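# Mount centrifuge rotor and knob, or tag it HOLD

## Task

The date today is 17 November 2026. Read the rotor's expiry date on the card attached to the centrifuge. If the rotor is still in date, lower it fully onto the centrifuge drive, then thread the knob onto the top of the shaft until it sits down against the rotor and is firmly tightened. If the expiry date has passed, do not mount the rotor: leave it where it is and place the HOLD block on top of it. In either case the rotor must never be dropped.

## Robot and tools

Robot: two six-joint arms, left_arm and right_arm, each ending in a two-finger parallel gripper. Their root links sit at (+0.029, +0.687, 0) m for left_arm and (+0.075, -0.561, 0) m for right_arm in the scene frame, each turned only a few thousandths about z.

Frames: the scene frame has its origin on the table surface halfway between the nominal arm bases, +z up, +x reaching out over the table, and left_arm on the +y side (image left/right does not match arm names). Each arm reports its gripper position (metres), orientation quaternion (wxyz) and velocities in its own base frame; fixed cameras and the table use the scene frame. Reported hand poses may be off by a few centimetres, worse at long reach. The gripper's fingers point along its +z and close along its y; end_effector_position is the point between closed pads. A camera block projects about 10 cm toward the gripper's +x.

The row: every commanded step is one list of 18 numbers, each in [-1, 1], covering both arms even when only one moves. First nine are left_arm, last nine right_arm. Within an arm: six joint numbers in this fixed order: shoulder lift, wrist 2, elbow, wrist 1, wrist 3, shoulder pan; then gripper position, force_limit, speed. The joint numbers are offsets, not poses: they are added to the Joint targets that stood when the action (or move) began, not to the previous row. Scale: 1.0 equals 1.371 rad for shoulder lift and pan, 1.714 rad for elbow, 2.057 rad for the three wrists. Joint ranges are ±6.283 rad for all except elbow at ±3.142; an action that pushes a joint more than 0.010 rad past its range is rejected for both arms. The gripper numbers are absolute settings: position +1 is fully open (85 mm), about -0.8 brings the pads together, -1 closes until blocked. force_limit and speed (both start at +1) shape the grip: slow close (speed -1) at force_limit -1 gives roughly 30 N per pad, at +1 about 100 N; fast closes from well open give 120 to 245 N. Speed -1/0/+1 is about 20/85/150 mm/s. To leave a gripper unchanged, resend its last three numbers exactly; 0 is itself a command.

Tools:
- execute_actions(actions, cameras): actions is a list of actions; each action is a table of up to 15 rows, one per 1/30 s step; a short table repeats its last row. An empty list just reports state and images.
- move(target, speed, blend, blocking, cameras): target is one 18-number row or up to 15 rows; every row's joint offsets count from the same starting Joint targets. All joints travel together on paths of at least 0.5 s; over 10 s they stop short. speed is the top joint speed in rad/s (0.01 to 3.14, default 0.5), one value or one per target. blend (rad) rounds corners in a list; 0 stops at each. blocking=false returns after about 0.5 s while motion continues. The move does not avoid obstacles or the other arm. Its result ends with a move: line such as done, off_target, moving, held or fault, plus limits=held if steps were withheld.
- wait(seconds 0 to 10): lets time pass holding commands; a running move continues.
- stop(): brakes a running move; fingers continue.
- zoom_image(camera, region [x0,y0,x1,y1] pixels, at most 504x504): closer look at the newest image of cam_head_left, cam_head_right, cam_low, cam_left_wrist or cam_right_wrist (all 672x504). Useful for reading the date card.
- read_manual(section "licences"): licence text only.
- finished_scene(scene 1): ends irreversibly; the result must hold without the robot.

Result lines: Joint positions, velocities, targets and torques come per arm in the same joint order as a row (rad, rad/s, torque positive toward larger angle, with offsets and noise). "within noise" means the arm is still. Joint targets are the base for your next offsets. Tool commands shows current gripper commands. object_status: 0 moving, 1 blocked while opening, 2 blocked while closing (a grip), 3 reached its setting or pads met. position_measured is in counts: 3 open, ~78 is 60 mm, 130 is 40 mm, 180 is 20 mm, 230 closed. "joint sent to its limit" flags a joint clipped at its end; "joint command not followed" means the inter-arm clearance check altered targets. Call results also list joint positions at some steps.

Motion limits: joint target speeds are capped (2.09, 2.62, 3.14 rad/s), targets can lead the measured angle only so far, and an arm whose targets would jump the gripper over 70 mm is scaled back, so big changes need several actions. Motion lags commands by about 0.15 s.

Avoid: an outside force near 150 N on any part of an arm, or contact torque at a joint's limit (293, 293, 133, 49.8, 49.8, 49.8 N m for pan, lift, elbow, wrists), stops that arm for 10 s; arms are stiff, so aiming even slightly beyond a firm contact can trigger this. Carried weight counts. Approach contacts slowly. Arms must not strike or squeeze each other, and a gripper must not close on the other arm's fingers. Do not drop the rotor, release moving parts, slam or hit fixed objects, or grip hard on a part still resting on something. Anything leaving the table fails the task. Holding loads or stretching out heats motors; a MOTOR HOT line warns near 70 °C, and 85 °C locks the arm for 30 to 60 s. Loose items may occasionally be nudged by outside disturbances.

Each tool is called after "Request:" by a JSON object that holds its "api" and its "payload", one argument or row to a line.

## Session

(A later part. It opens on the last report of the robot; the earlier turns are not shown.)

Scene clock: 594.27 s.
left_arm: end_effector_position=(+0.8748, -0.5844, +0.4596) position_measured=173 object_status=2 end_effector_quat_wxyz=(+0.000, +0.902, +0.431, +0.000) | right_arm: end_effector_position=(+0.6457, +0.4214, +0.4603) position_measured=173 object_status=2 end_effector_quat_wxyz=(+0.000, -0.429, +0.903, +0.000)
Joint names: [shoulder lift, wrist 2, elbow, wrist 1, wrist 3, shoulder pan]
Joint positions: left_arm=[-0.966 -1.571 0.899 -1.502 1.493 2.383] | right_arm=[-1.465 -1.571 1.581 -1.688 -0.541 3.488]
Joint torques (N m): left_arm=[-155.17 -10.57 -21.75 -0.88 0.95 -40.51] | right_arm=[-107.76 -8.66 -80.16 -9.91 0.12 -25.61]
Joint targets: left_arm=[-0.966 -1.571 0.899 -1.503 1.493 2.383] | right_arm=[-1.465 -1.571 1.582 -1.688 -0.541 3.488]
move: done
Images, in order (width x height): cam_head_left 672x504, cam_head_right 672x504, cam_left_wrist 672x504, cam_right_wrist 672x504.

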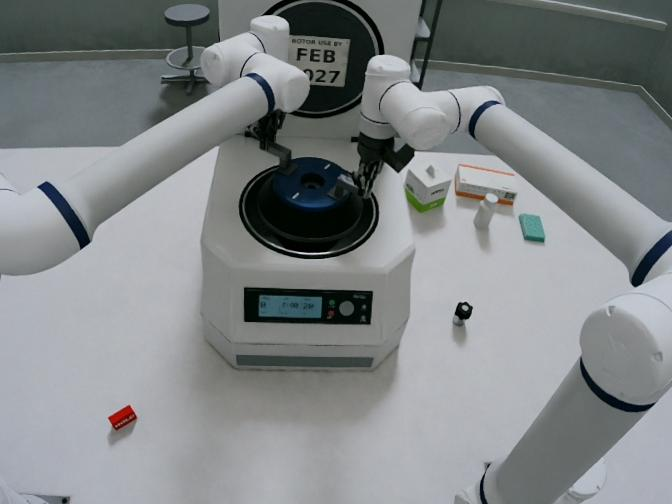

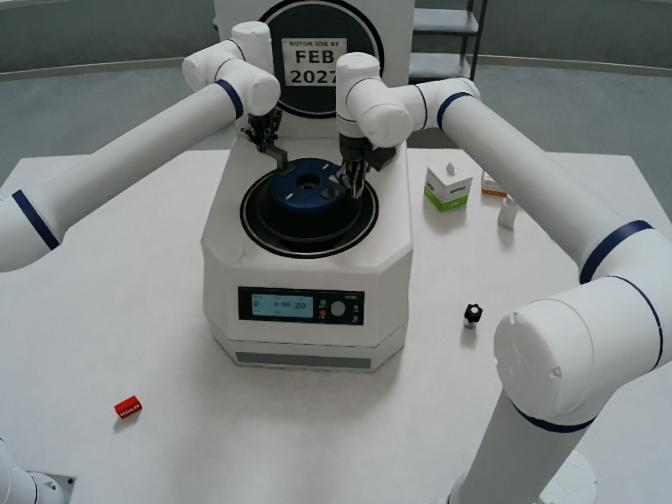

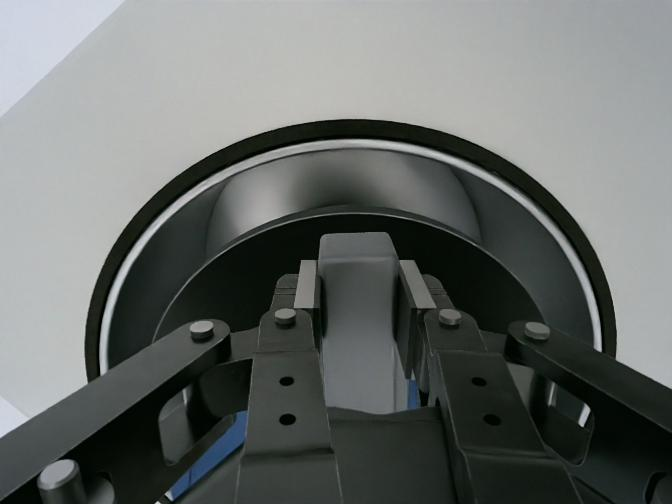

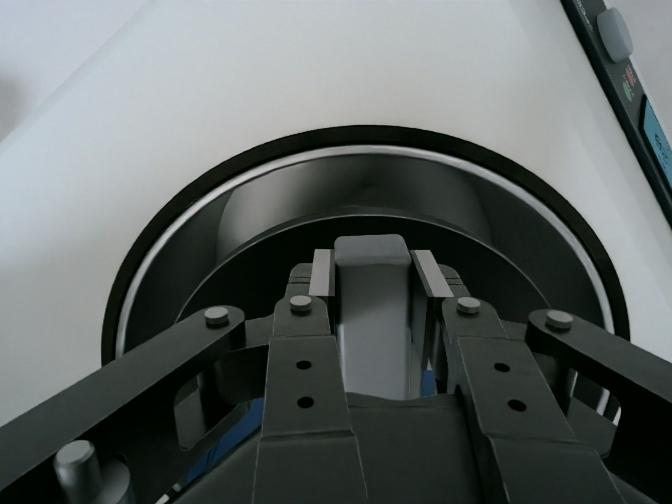

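Request:
{"api": "move", "payload": {
  "target": [-0.0014,0,0.0224,-0.0177,0,0,-1,0.4,-1,0.0031,0,0.0177,-0.0169,0,0,-1,0.4,-1],
  "speed": 0.03,
  "cameras": ["cam_head_left","cam_head_right"]
}}

Request:
{"api": "zoom_image", "payload": {
  "camera": "cam_head_left",
  "region": [290, 160, 340, 210]
}}

Request:
{"api": "zoom_image", "payload": {
  "camera": "cam_head_right",
  "region": [280, 160, 330, 210]
}}

Scene clock: 601.87 s.
left_arm: end_effector_position=(+0.8749, -0.5844, +0.4395) position_measured=173 object_status=2 end_effector_quat_wxyz=(+0.000, +0.902, +0.431, +0.000) | right_arm: end_effector_position=(+0.6457, +0.4214, +0.4405) position_measured=173 object_status=2 end_effector_quat_wxyz=(+0.000, -0.429, +0.903, +0.000)
Joint names: [shoulder lift, wrist 2, elbow, wrist 1, wrist 3, shoulder pan]
Joint positions: left_arm=[-0.968 -1.571 0.937 -1.539 1.493 2.383] | right_arm=[-1.46 -1.571 1.612 -1.723 -0.541 3.488]
Joint torques (N m): left_arm=[-140.58 -10.26 -17.91 0.34 0.79 -39.94] | right_arm=[-110.07 -8.73 -77.34 -9.25 0.07 -25.75]
Joint targets: left_arm=[-0.968 -1.571 0.938 -1.539 1.493 2.383] | right_arm=[-1.460 -1.571 1.612 -1.723 -0.541 3.488]
move: done
Images, in order (width x height): cam_head_left 672x504, cam_head_right 672x504.

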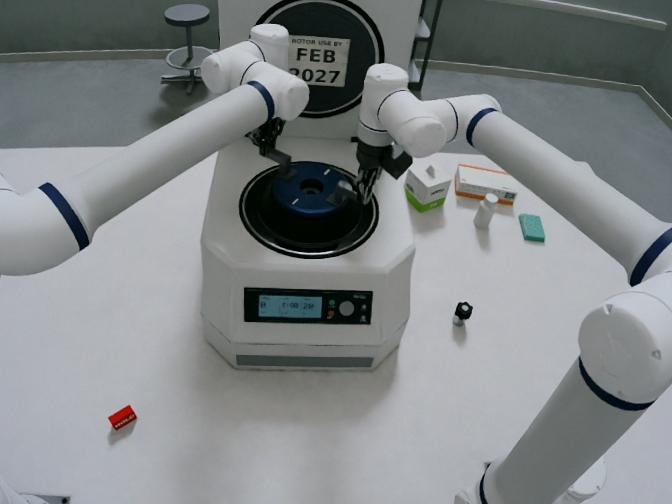

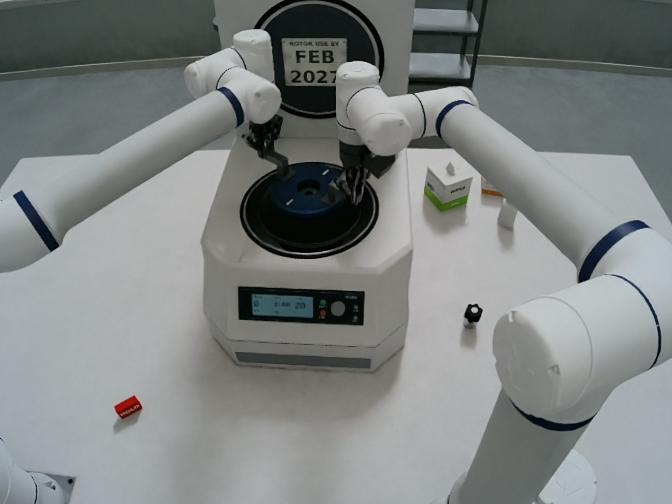

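Scaled by 10.080 from the camera's 672x504 image, which has a finer 960x720 frame.

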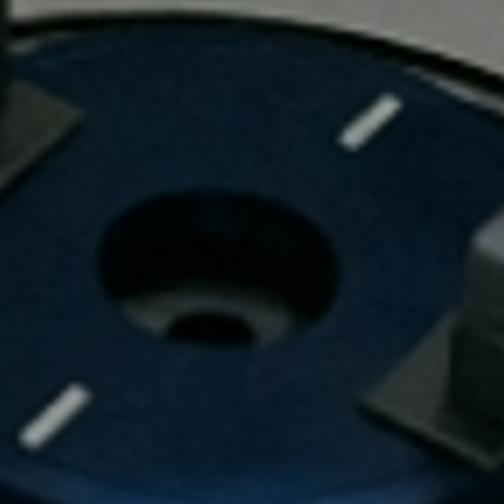

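Scaled by 10.080 from the camera's 672x504 image, which has a finer 960x720 frame.

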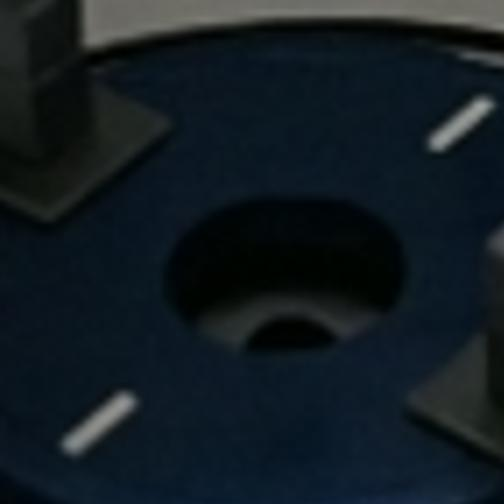

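Request:
{"api": "move", "payload": {
  "target": [-0.0004,0,0.0209,-0.0172,0,0,-1,0.4,-1,0.0039,0,0.0172,-0.017,0,0,-1,0.4,-1],
  "speed": 0.03,
  "cameras": ["cam_head_left","cam_head_right","cam_low"]
}}

Request:
{"api": "zoom_image", "payload": {
  "camera": "cam_head_left",
  "region": [290, 165, 340, 215]
}}

Request:
{"api": "zoom_image", "payload": {
  "camera": "cam_head_right",
  "region": [280, 165, 330, 215]
}}

Request:
{"api": "zoom_image", "payload": {
  "camera": "cam_low",
  "region": [310, 120, 380, 190]
}}

Scene clock: 613.70 s.
left_arm: end_effector_position=(+0.8749, -0.5844, +0.4196) position_measured=173 object_status=2 end_effector_quat_wxyz=(+0.000, +0.902, +0.431, +0.000) | right_arm: end_effector_position=(+0.6457, +0.4214, +0.4205) position_measured=173 object_status=2 end_effector_quat_wxyz=(+0.000, -0.429, +0.903, +0.000)
Joint names: [shoulder lift, wrist 2, elbow, wrist 1, wrist 3, shoulder pan]
Joint positions: left_arm=[-0.969 -1.571 0.973 -1.574 1.493 2.383] | right_arm=[-1.455 -1.571 1.641 -1.758 -0.541 3.488]
Joint torques (N m): left_arm=[-140.58 -10.42 -16.75 0.01 1.12 -39.01] | right_arm=[-111.41 -8.62 -70.21 -5.45 0.21 -27.69]
Joint targets: left_arm=[-0.969 -1.571 0.973 -1.574 1.493 2.383] | right_arm=[-1.455 -1.571 1.642 -1.758 -0.541 3.488]
move: done
Images, in order (width x height): cam_head_left 672x504, cam_head_right 672x504, cam_low 672x504.

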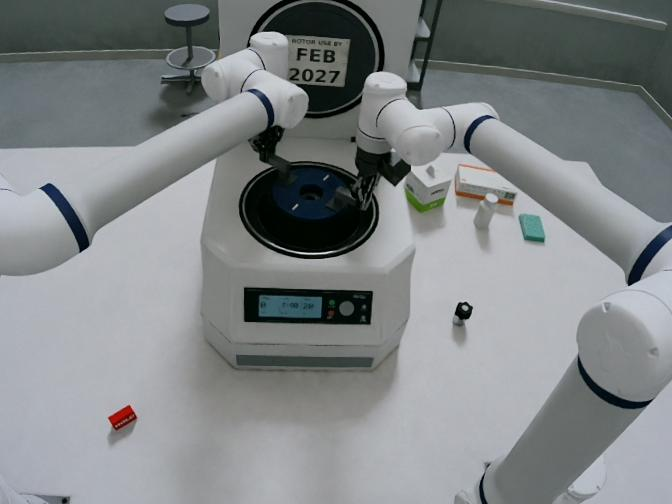

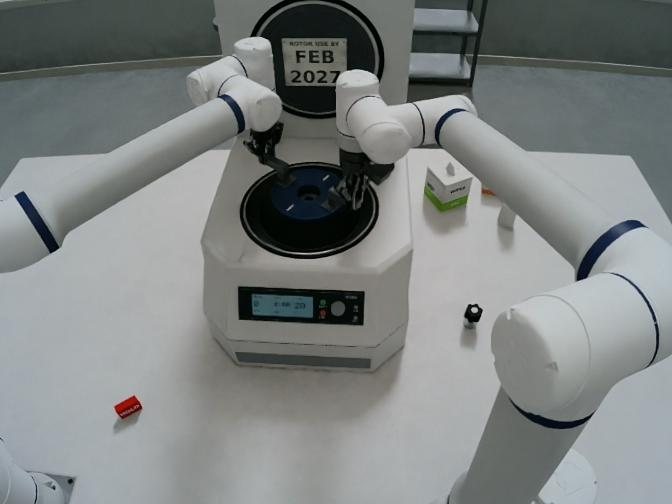

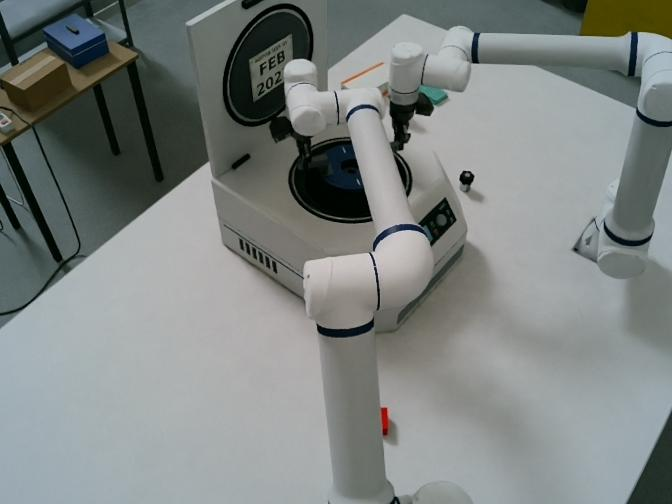

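Scaled by 10.080 from the camera's 672x504 image, which has a finer 960x720 frame.

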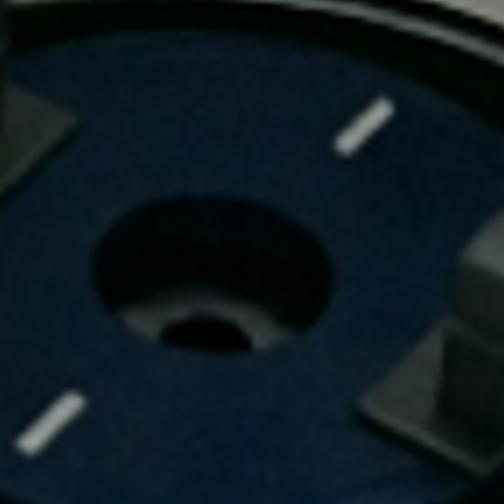

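Scaled by 10.080 from the camera's 672x504 image, which has a finer 960x720 frame.

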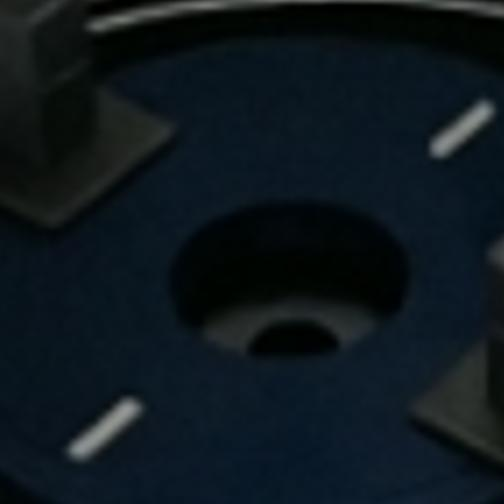

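Scaled by 7.200 from the camera's 672x504 image, which has a finer 960x720 frame.

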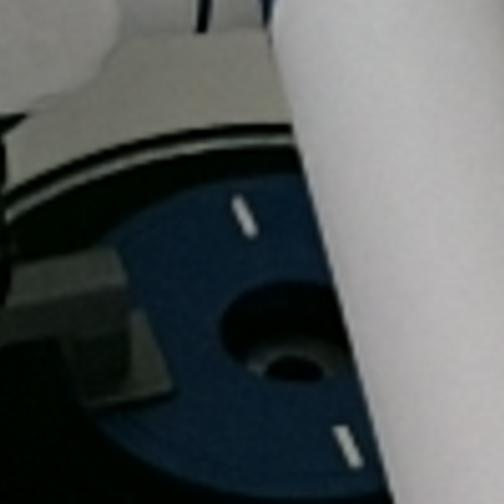

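Request:
{"api": "move", "payload": {
  "target": [0.0005,0,0.0197,-0.0167,0,0,-1,0.4,-1,0.005,0,0.0165,-0.017,0,0,-1,0.4,-1],
  "speed": 0.03
}}

Request:
{"api": "zoom_image", "payload": {
  "camera": "cam_head_left",
  "region": [290, 165, 340, 215]
}}

Request:
{"api": "zoom_image", "payload": {
  "camera": "cam_head_right",
  "region": [280, 165, 330, 215]
}}

Scene clock: 630.57 s.
left_arm: end_effector_position=(+0.8748, -0.5843, +0.3996) position_measured=173 object_status=2 end_effector_quat_wxyz=(+0.000, +0.902, +0.431, +0.000) | right_arm: end_effector_position=(+0.6457, +0.4214, +0.4004) position_measured=173 object_status=2 end_effector_quat_wxyz=(+0.000, -0.429, +0.903, +0.000)
Joint names: [shoulder lift, wrist 2, elbow, wrist 1, wrist 3, shoulder pan]
Joint positions: left_arm=[-0.968 -1.571 1.007 -1.608 1.493 2.383] | right_arm=[-1.448 -1.571 1.67 -1.793 -0.541 3.488]
Joint torques (N m): left_arm=[-95.78 -10.3 -18.56 -1.28 1.13 -39.83] | right_arm=[-105.43 -8.7 -67.65 -4.54 0.04 -26.81]
Joint targets: left_arm=[-0.968 -1.571 1.007 -1.609 1.493 2.383] | right_arm=[-1.448 -1.571 1.670 -1.793 -0.541 3.488]
move: done

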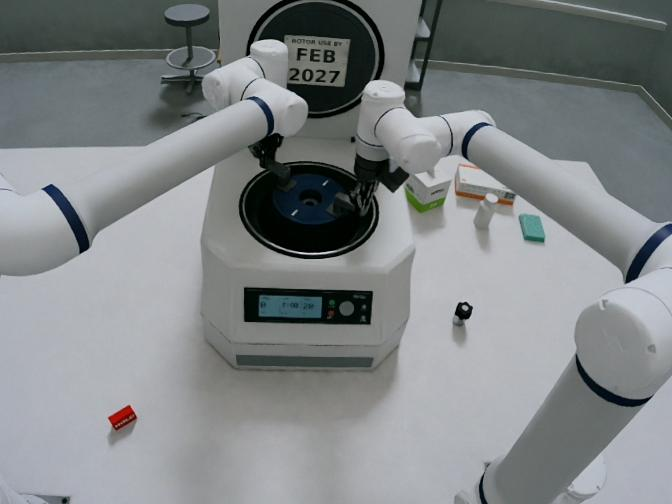

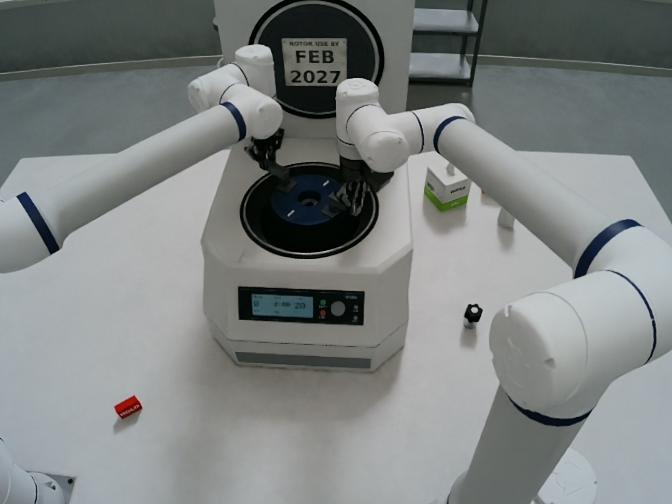

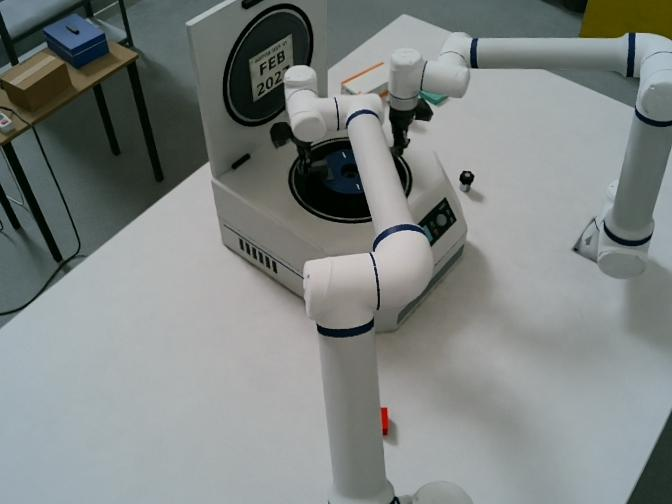

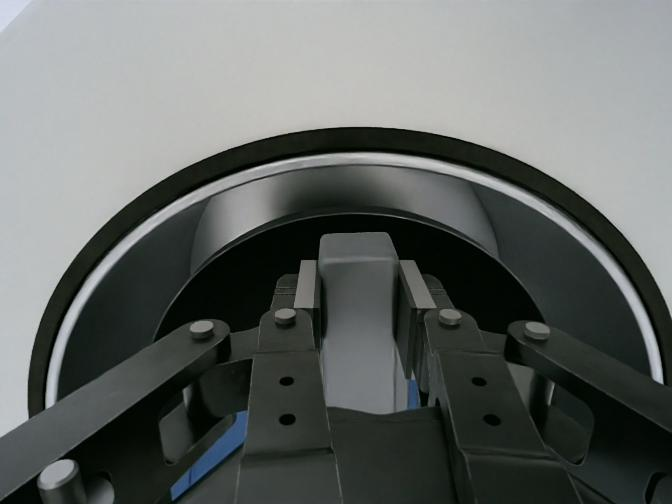

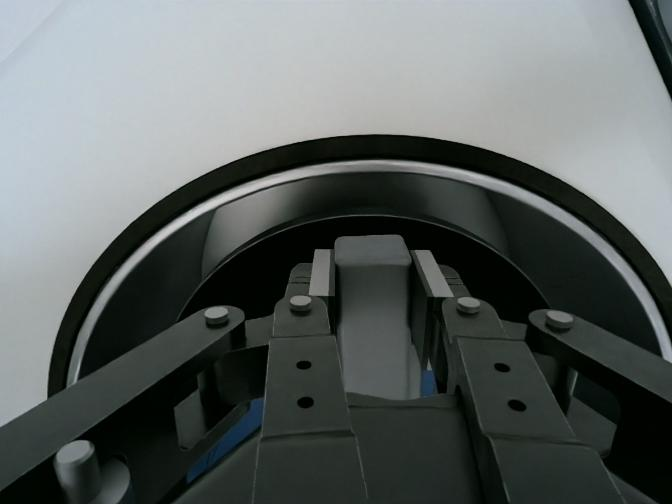

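Scaled by 10.080 from the camera's 672x504 image, which has a finer 960x720 frame.

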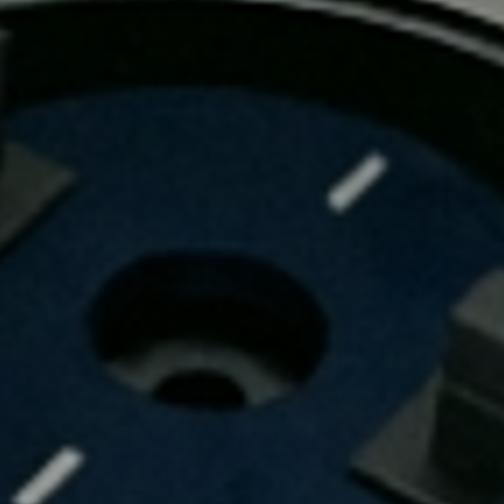

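Scaled by 10.080 from the camera's 672x504 image, which has a finer 960x720 frame.

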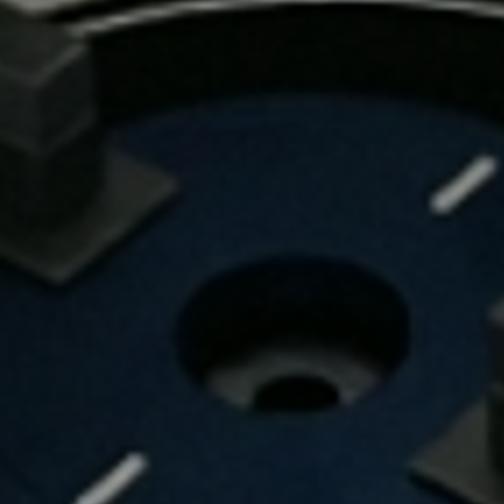

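Request:
{"api": "move", "payload": {
  "target": [0.0015,0,0.0185,-0.0164,0,0,-1,0.4,-1,0.0055,0,0.0158,-0.0168,0,0,-1,0.4,-1],
  "speed": 0.03,
  "cameras": ["cam_head_left","cam_head_right"]
}}

Request:
{"api": "zoom_image", "payload": {
  "camera": "cam_head_left",
  "region": [290, 175, 340, 225]
}}

Request:
{"api": "zoom_image", "payload": {
  "camera": "cam_head_right",
  "region": [280, 175, 330, 225]
}}

Scene clock: 645.60 s.
left_arm: end_effector_position=(+0.8748, -0.5843, +0.3797) position_measured=173 object_status=2 end_effector_quat_wxyz=(-0.001, +0.902, +0.431, +0.000) | right_arm: end_effector_position=(+0.6456, +0.4214, +0.3806) position_measured=173 object_status=2 end_effector_quat_wxyz=(+0.000, -0.429, +0.903, +0.000)
Joint names: [shoulder lift, wrist 2, elbow, wrist 1, wrist 3, shoulder pan]
Joint positions: left_arm=[-0.966 -1.571 1.039 -1.642 1.493 2.383] | right_arm=[-1.441 -1.571 1.697 -1.827 -0.541 3.488]
Joint torques (N m): left_arm=[-91.3 -10.2 -18.95 -0.32 1.08 -40.04] | right_arm=[-106.48 -9.58 -58.39 -0.44 0.28 -27.34]
Joint targets: left_arm=[-0.966 -1.571 1.039 -1.643 1.493 2.383] | right_arm=[-1.441 -1.571 1.697 -1.827 -0.541 3.488]
move: done
Images, in order (width x height): cam_head_left 672x504, cam_head_right 672x504.

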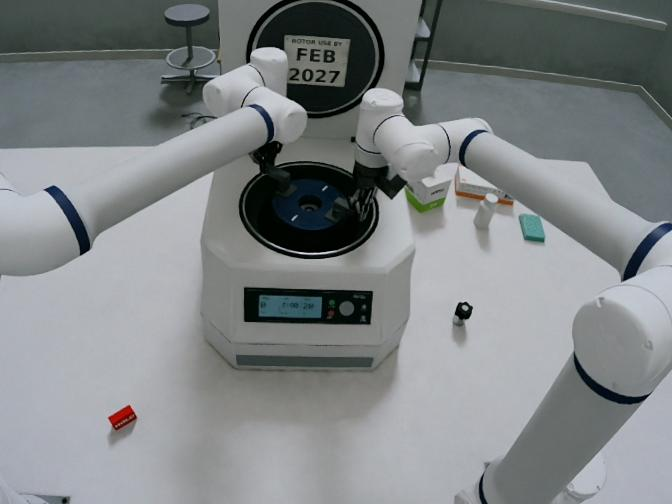

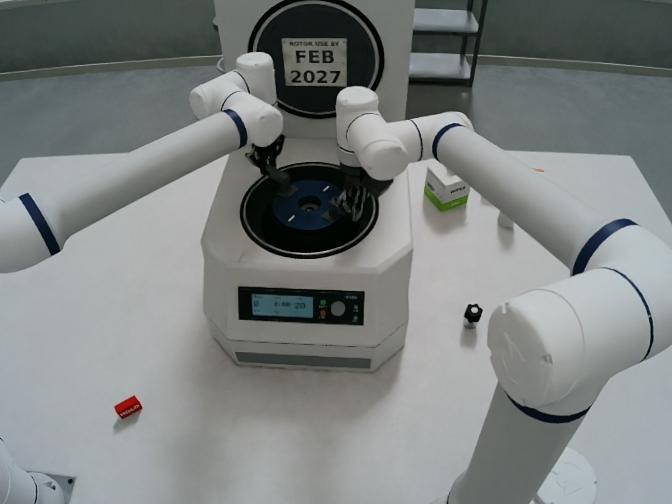

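Scaled by 10.080 from the camera's 672x504 image, which has a finer 960x720 frame.

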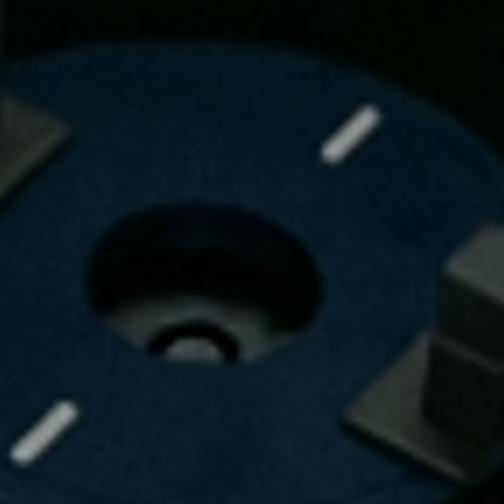

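Scaled by 10.080 from the camera's 672x504 image, which has a finer 960x720 frame.

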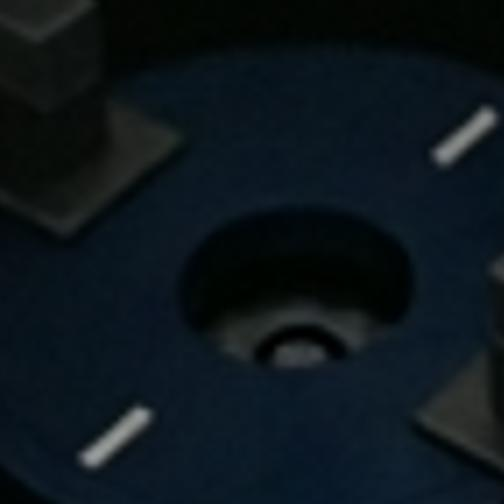

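Request:
{"api": "move", "payload": {
  "target": [0.0026,0,0.0173,-0.0162,0,0,-1,0.4,-1,0.0066,0,0.0152,-0.0171,0,0,-1,0.4,-1],
  "speed": 0.025
}}

Request:
{"api": "zoom_image", "payload": {
  "camera": "cam_head_left",
  "region": [290, 180, 340, 230]
}}

Request:
{"api": "zoom_image", "payload": {
  "camera": "cam_head_right",
  "region": [280, 180, 330, 230]
}}

Request:
{"api": "zoom_image", "payload": {
  "camera": "cam_low",
  "region": [310, 140, 380, 210]
}}

Scene clock: 653.27 s.
left_arm: end_effector_position=(+0.8749, -0.5844, +0.3595) position_measured=173 object_status=2 end_effector_quat_wxyz=(+0.000, +0.902, +0.431, +0.000) | right_arm: end_effector_position=(+0.6457, +0.4214, +0.3605) position_measured=173 object_status=2 end_effector_quat_wxyz=(+0.000, -0.429, +0.903, +0.000)
Joint names: [shoulder lift, wrist 2, elbow, wrist 1, wrist 3, shoulder pan]
Joint positions: left_arm=[-0.962 -1.571 1.068 -1.676 1.493 2.383] | right_arm=[-1.432 -1.571 1.723 -1.862 -0.541 3.488]
Joint torques (N m): left_arm=[-93.83 -11.32 -19.84 -2.4 1.18 -43.84] | right_arm=[-101.04 -11.56 -52.07 0.47 0.27 -27.76]
Joint targets: left_arm=[-0.962 -1.571 1.068 -1.676 1.493 2.383] | right_arm=[-1.431 -1.571 1.723 -1.863 -0.541 3.488]
move: done

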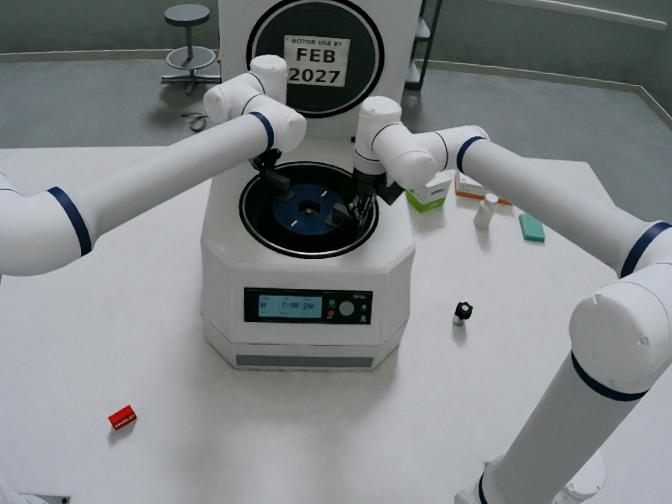

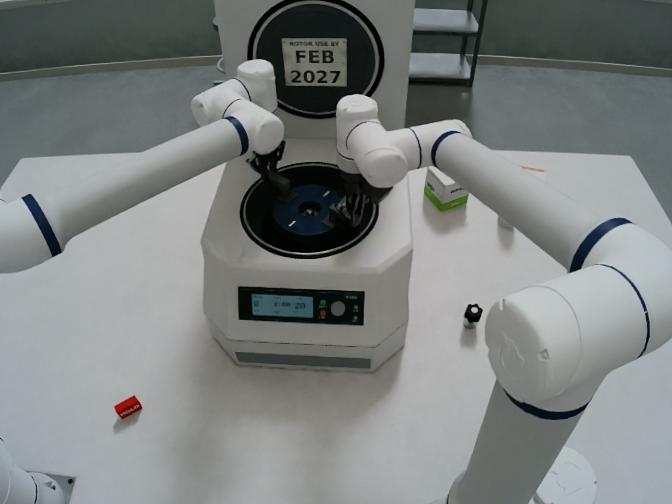

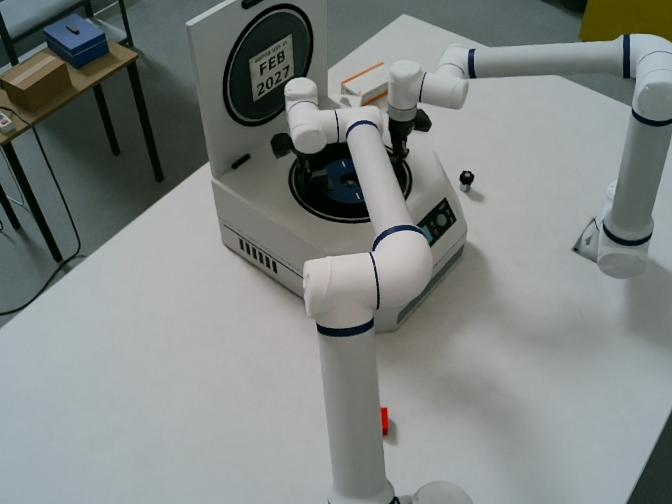

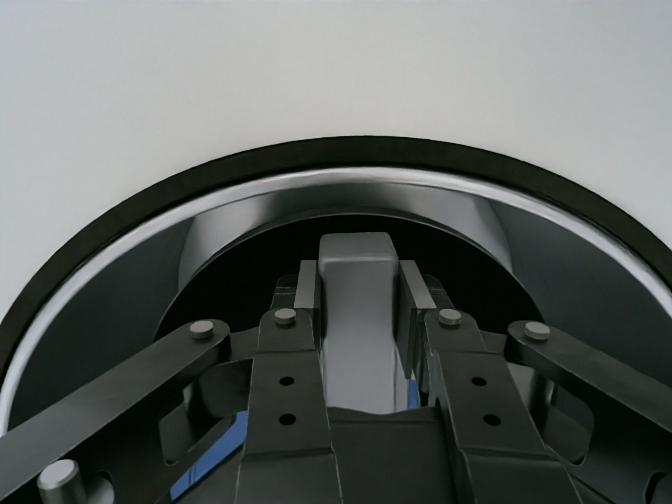

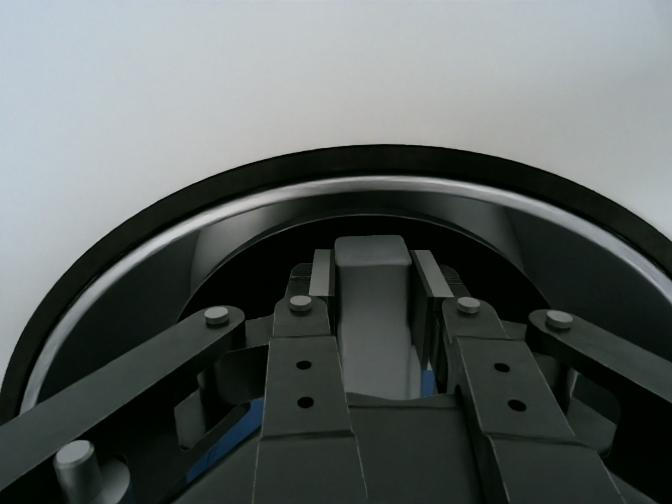

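Scaled by 10.080 from the camera's 672x504 image, which has a finer 960x720 frame.

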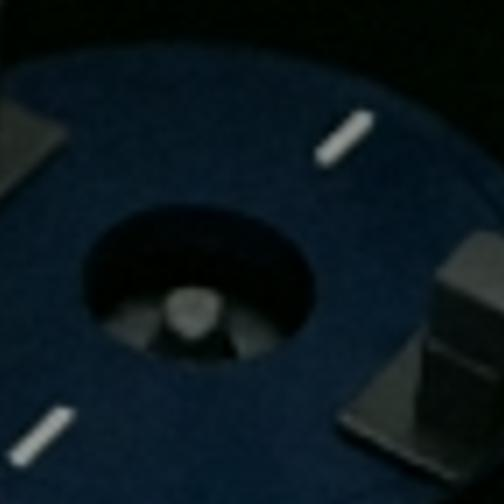

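Scaled by 10.080 from the camera's 672x504 image, which has a finer 960x720 frame.

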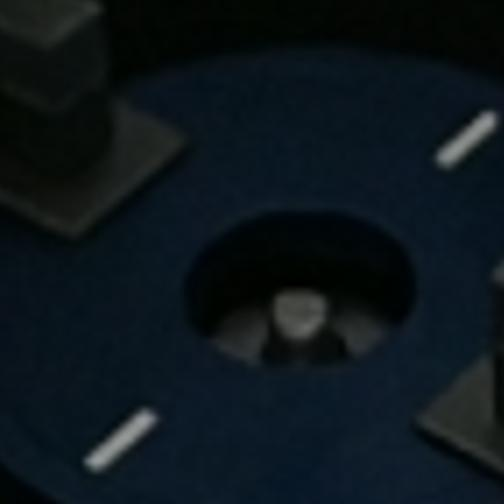

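Scaled by 7.200 from the camera's 672x504 image, which has a finer 960x720 frame.

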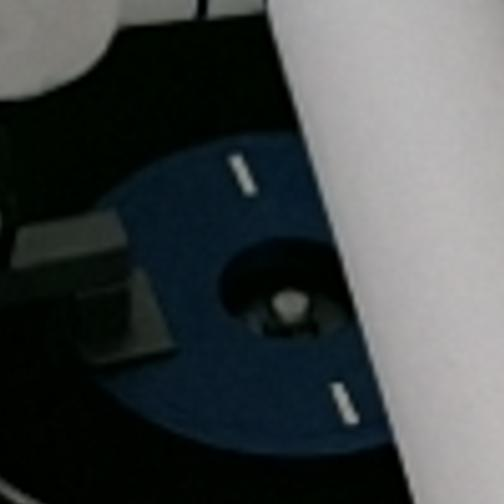

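Request:
{"api": "move", "payload": {
  "target": [0.0014,0,0.0083,-0.0078,0,0,-1,0.4,-1,0.0037,0,0.0074,-0.0086,0,0,-1,0.4,-1],
  "speed": 0.02,
  "cameras": ["cam_head_left","cam_head_right"]
}}

Request:
{"api": "zoom_image", "payload": {
  "camera": "cam_head_left",
  "region": [290, 180, 340, 230]
}}

Request:
{"api": "zoom_image", "payload": {
  "camera": "cam_head_right",
  "region": [280, 180, 330, 230]
}}

Scene clock: 659.43 s.
left_arm: end_effector_position=(+0.8748, -0.5843, +0.3502) position_measured=173 object_status=2 end_effector_quat_wxyz=(+0.000, +0.902, +0.431, +0.000) | right_arm: end_effector_position=(+0.6459, +0.4215, +0.3509) position_measured=173 object_status=2 end_effector_quat_wxyz=(+0.001, -0.429, +0.903, +0.000)
Joint names: [shoulder lift, wrist 2, elbow, wrist 1, wrist 3, shoulder pan]
Joint positions: left_arm=[-0.961 -1.571 1.082 -1.692 1.493 2.383] | right_arm=[-1.427 -1.571 1.735 -1.88 -0.541 3.488]
Joint torques (N m): left_arm=[-36.05 -15.12 3.25 1 1.07 -59.38] | right_arm=[-20.93 -8.9 -10.21 -2.01 0.21 -26.62]
Joint targets: left_arm=[-0.960 -1.571 1.083 -1.692 1.493 2.383] | right_arm=[-1.426 -1.571 1.736 -1.880 -0.541 3.488]
move: done
Images, in order (width x height): cam_head_left 672x504, cam_head_right 672x504.

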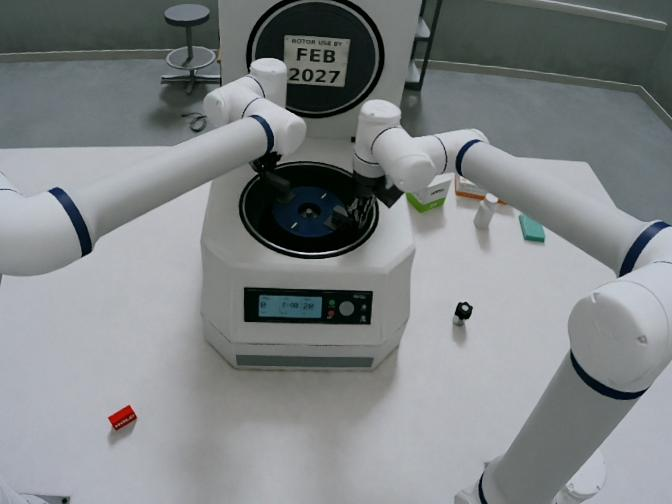

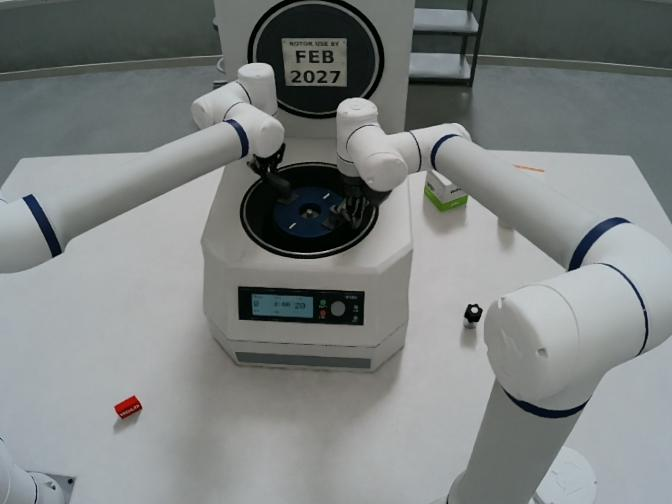

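Scaled by 10.080 from the camera's 672x504 image, which has a finer 960x720 frame.

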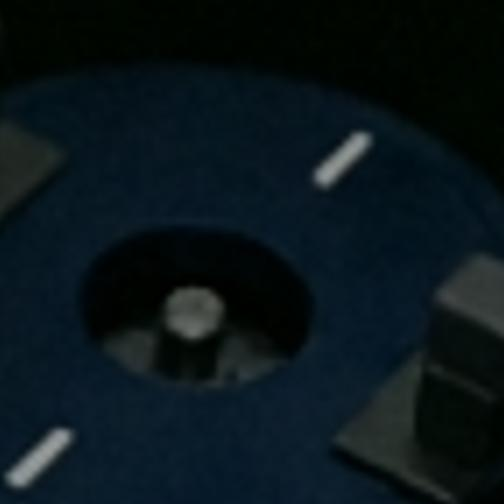

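Scaled by 10.080 from the camera's 672x504 image, which has a finer 960x720 frame.

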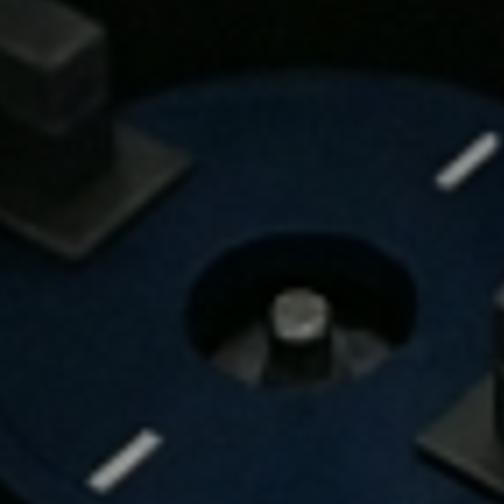

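Request:
{"api": "move", "payload": {
  "target": [-0.0012,0,0.0015,-0.0005,-0.0035,0,-1,0.4,-1,0.0003,0,-0.0003,0,-0.0039,-0.0008,-1,0.4,-1],
  "speed": 0.02,
  "cameras": []
}}

Scene clock: 694.47 s.
left_arm: end_effector_position=(+0.8741, -0.5838, +0.3495) position_measured=173 object_status=2 end_effector_quat_wxyz=(+0.000, +0.901, +0.434, +0.000) | right_arm: end_effector_position=(+0.6465, +0.4209, +0.3502) position_measured=173 object_status=2 end_effector_quat_wxyz=(+0.000, -0.432, +0.902, +0.000)
Joint names: [shoulder lift, wrist 2, elbow, wrist 1, wrist 3, shoulder pan]
Joint positions: left_arm=[-0.962 -1.571 1.085 -1.693 1.486 2.383] | right_arm=[-1.426 -1.571 1.735 -1.88 -0.549 3.487]
Joint torques (N m): left_arm=[-59.01 -14.35 12.14 2.86 0.51 -60.9] | right_arm=[17.61 -5.66 3.58 6.04 -0.64 -40.46]
Joint targets: left_arm=[-0.962 -1.571 1.085 -1.693 1.485 2.383] | right_arm=[-1.426 -1.571 1.735 -1.880 -0.549 3.487]
move: done
No camera images: "cameras" was empty.

Request:
{"api": "move", "payload": {
  "target": [-0.0013,0,0.0007,0.0003,-0.0035,0,-1,0.4,-1,-0.0001,0,-0.001,0.0009,-0.0039,-0.0008,-1,0.4,-1],
  "speed": 0.02,
  "cameras": ["cam_head_left"]
}}

Request:
{"api": "zoom_image", "payload": {
  "camera": "cam_head_left",
  "region": [290, 180, 340, 230]
}}

Scene clock: 705.27 s.
left_arm: end_effector_position=(+0.8735, -0.5831, +0.3503) position_measured=173 object_status=2 end_effector_quat_wxyz=(-0.001, +0.899, +0.437, +0.000) | right_arm: end_effector_position=(+0.6472, +0.4203, +0.3510) position_measured=173 object_status=2 end_effector_quat_wxyz=(+0.000, -0.435, +0.900, +0.000)
Joint names: [shoulder lift, wrist 2, elbow, wrist 1, wrist 3, shoulder pan]
Joint positions: left_arm=[-0.964 -1.571 1.087 -1.692 1.478 2.383] | right_arm=[-1.426 -1.571 1.734 -1.879 -0.557 3.486]
Joint torques (N m): left_arm=[-92.53 -10.68 0.48 9.28 0.62 -46.02] | right_arm=[-34.56 -7.52 -18.44 12.62 -0.13 -40.14]
Joint targets: left_arm=[-0.964 -1.571 1.086 -1.692 1.478 2.383] | right_arm=[-1.426 -1.571 1.733 -1.878 -0.557 3.486]
move: done
Images, in order (width x height): cam_head_left 672x504.

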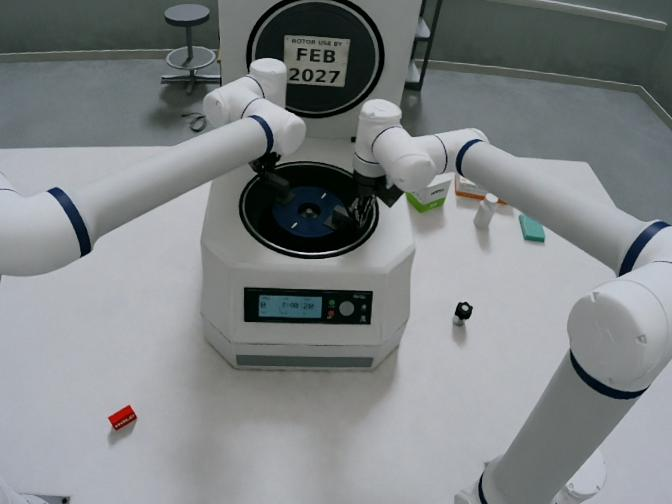

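Scaled by 10.080 from the camera's 672x504 image, which has a finer 960x720 frame.

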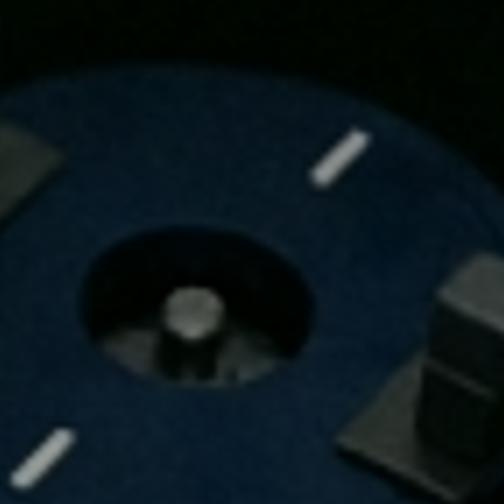

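Request:
{"api": "move", "payload": {
  "target": [0.0024,0,-0.003,0.001,0.007,0,-1,0.4,-1,-0.0006,0,0.0006,0,0.0078,0.0016,-1,0.4,-1],
  "speed": 0.02,
  "cameras": []
}}

Request:
{"api": "move", "payload": {
  "target": [0.0012,0,-0.0015,0.0005,0.0035,0,-1,0.4,-1,-0.0003,0,0.0003,0,0.0039,0.0008,-1,0.4,-1],
  "speed": 0.02,
  "cameras": []
}}

Request:
{"api": "move", "payload": {
  "target": [0.0012,0,-0.0015,0.0005,0.0035,0,-1,0.4,-1,-0.0003,0,0.0003,0,0.0039,0.0008,-1,0.4,-1],
  "speed": 0.02,
  "cameras": ["cam_head_left"]
}}

Request:
{"api": "zoom_image", "payload": {
  "camera": "cam_head_left",
  "region": [290, 180, 340, 230]
}}

Scene clock: 729.37 s.
left_arm: end_effector_position=(+0.8748, -0.5843, +0.3504) position_measured=173 object_status=2 end_effector_quat_wxyz=(-0.001, +0.902, +0.431, +0.000) | right_arm: end_effector_position=(+0.6458, +0.4214, +0.3512) position_measured=173 object_status=2 end_effector_quat_wxyz=(+0.000, -0.429, +0.903, +0.000)
Joint names: [shoulder lift, wrist 2, elbow, wrist 1, wrist 3, shoulder pan]
Joint positions: left_arm=[-0.961 -1.571 1.081 -1.69 1.492 2.383] | right_arm=[-1.427 -1.571 1.734 -1.878 -0.542 3.488]
Joint torques (N m): left_arm=[-44.81 -11.61 -14.81 10.53 4.56 -46.15] | right_arm=[-56.12 -9.73 -14.96 8.92 3.4 -11.58]
Joint targets: left_arm=[-0.961 -1.571 1.081 -1.690 1.493 2.383] | right_arm=[-1.427 -1.571 1.734 -1.878 -0.541 3.488]
move: done
No camera images: "cameras" was empty.

Scene clock: 730.07 s.
left_arm: end_effector_position=(+0.8754, -0.5849, +0.3503) position_measured=173 object_status=2 end_effector_quat_wxyz=(-0.001, +0.904, +0.428, +0.000) | right_arm: end_effector_position=(+0.6450, +0.4220, +0.3511) position_measured=173 object_status=2 end_effector_quat_wxyz=(+0.000, -0.426, +0.905, +0.000)
Joint names: [shoulder lift, wrist 2, elbow, wrist 1, wrist 3, shoulder pan]
Joint positions: left_arm=[-0.959 -1.571 1.079 -1.689 1.499 2.383] | right_arm=[-1.427 -1.571 1.735 -1.878 -0.534 3.489]
Joint torques (N m): left_arm=[-39.32 -13.62 -15 11.28 4.64 -51.25] | right_arm=[-53.79 -9.01 -14.78 7.23 3.81 -10.85]
Joint targets: left_arm=[-0.959 -1.571 1.079 -1.689 1.500 2.383] | right_arm=[-1.427 -1.571 1.735 -1.878 -0.533 3.489]
move: done
No camera images: "cameras" was empty.

Scene clock: 730.77 s.
left_arm: end_effector_position=(+0.8760, -0.5855, +0.3502) position_measured=173 object_status=2 end_effector_quat_wxyz=(-0.001, +0.905, +0.424, +0.000) | right_arm: end_effector_position=(+0.6443, +0.4226, +0.3511) position_measured=173 object_status=2 end_effector_quat_wxyz=(+0.000, -0.423, +0.906, +0.000)
Joint names: [shoulder lift, wrist 2, elbow, wrist 1, wrist 3, shoulder pan]
Joint positions: left_arm=[-0.957 -1.571 1.076 -1.688 1.507 2.383] | right_arm=[-1.428 -1.571 1.735 -1.878 -0.525 3.49]
Joint torques (N m): left_arm=[-38.03 -15.01 -12.43 12.32 4.33 -56.12] | right_arm=[-48.62 -8.28 -13.95 5.69 3.16 -6.07]
Joint targets: left_arm=[-0.957 -1.571 1.076 -1.688 1.507 2.383] | right_arm=[-1.428 -1.571 1.735 -1.878 -0.525 3.490]
move: done
Images, in order (width x height): cam_head_left 672x504.

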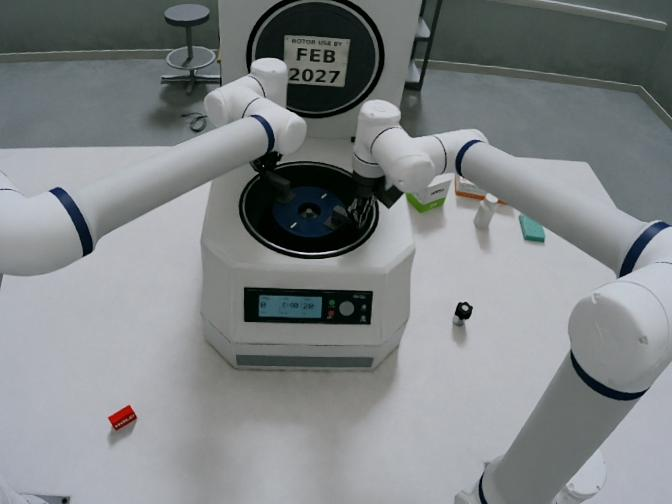

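Scaled by 10.080 from the camera's 672x504 image, which has a finer 960x720 frame.

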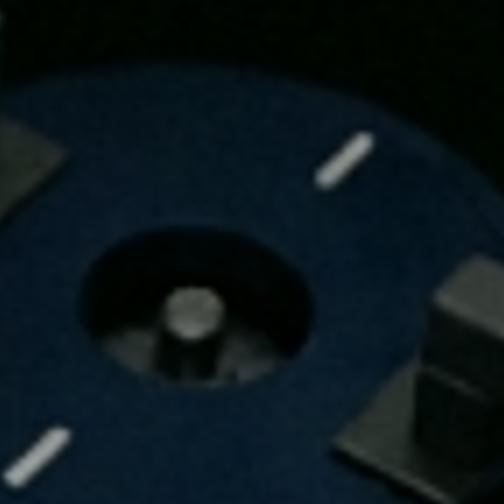

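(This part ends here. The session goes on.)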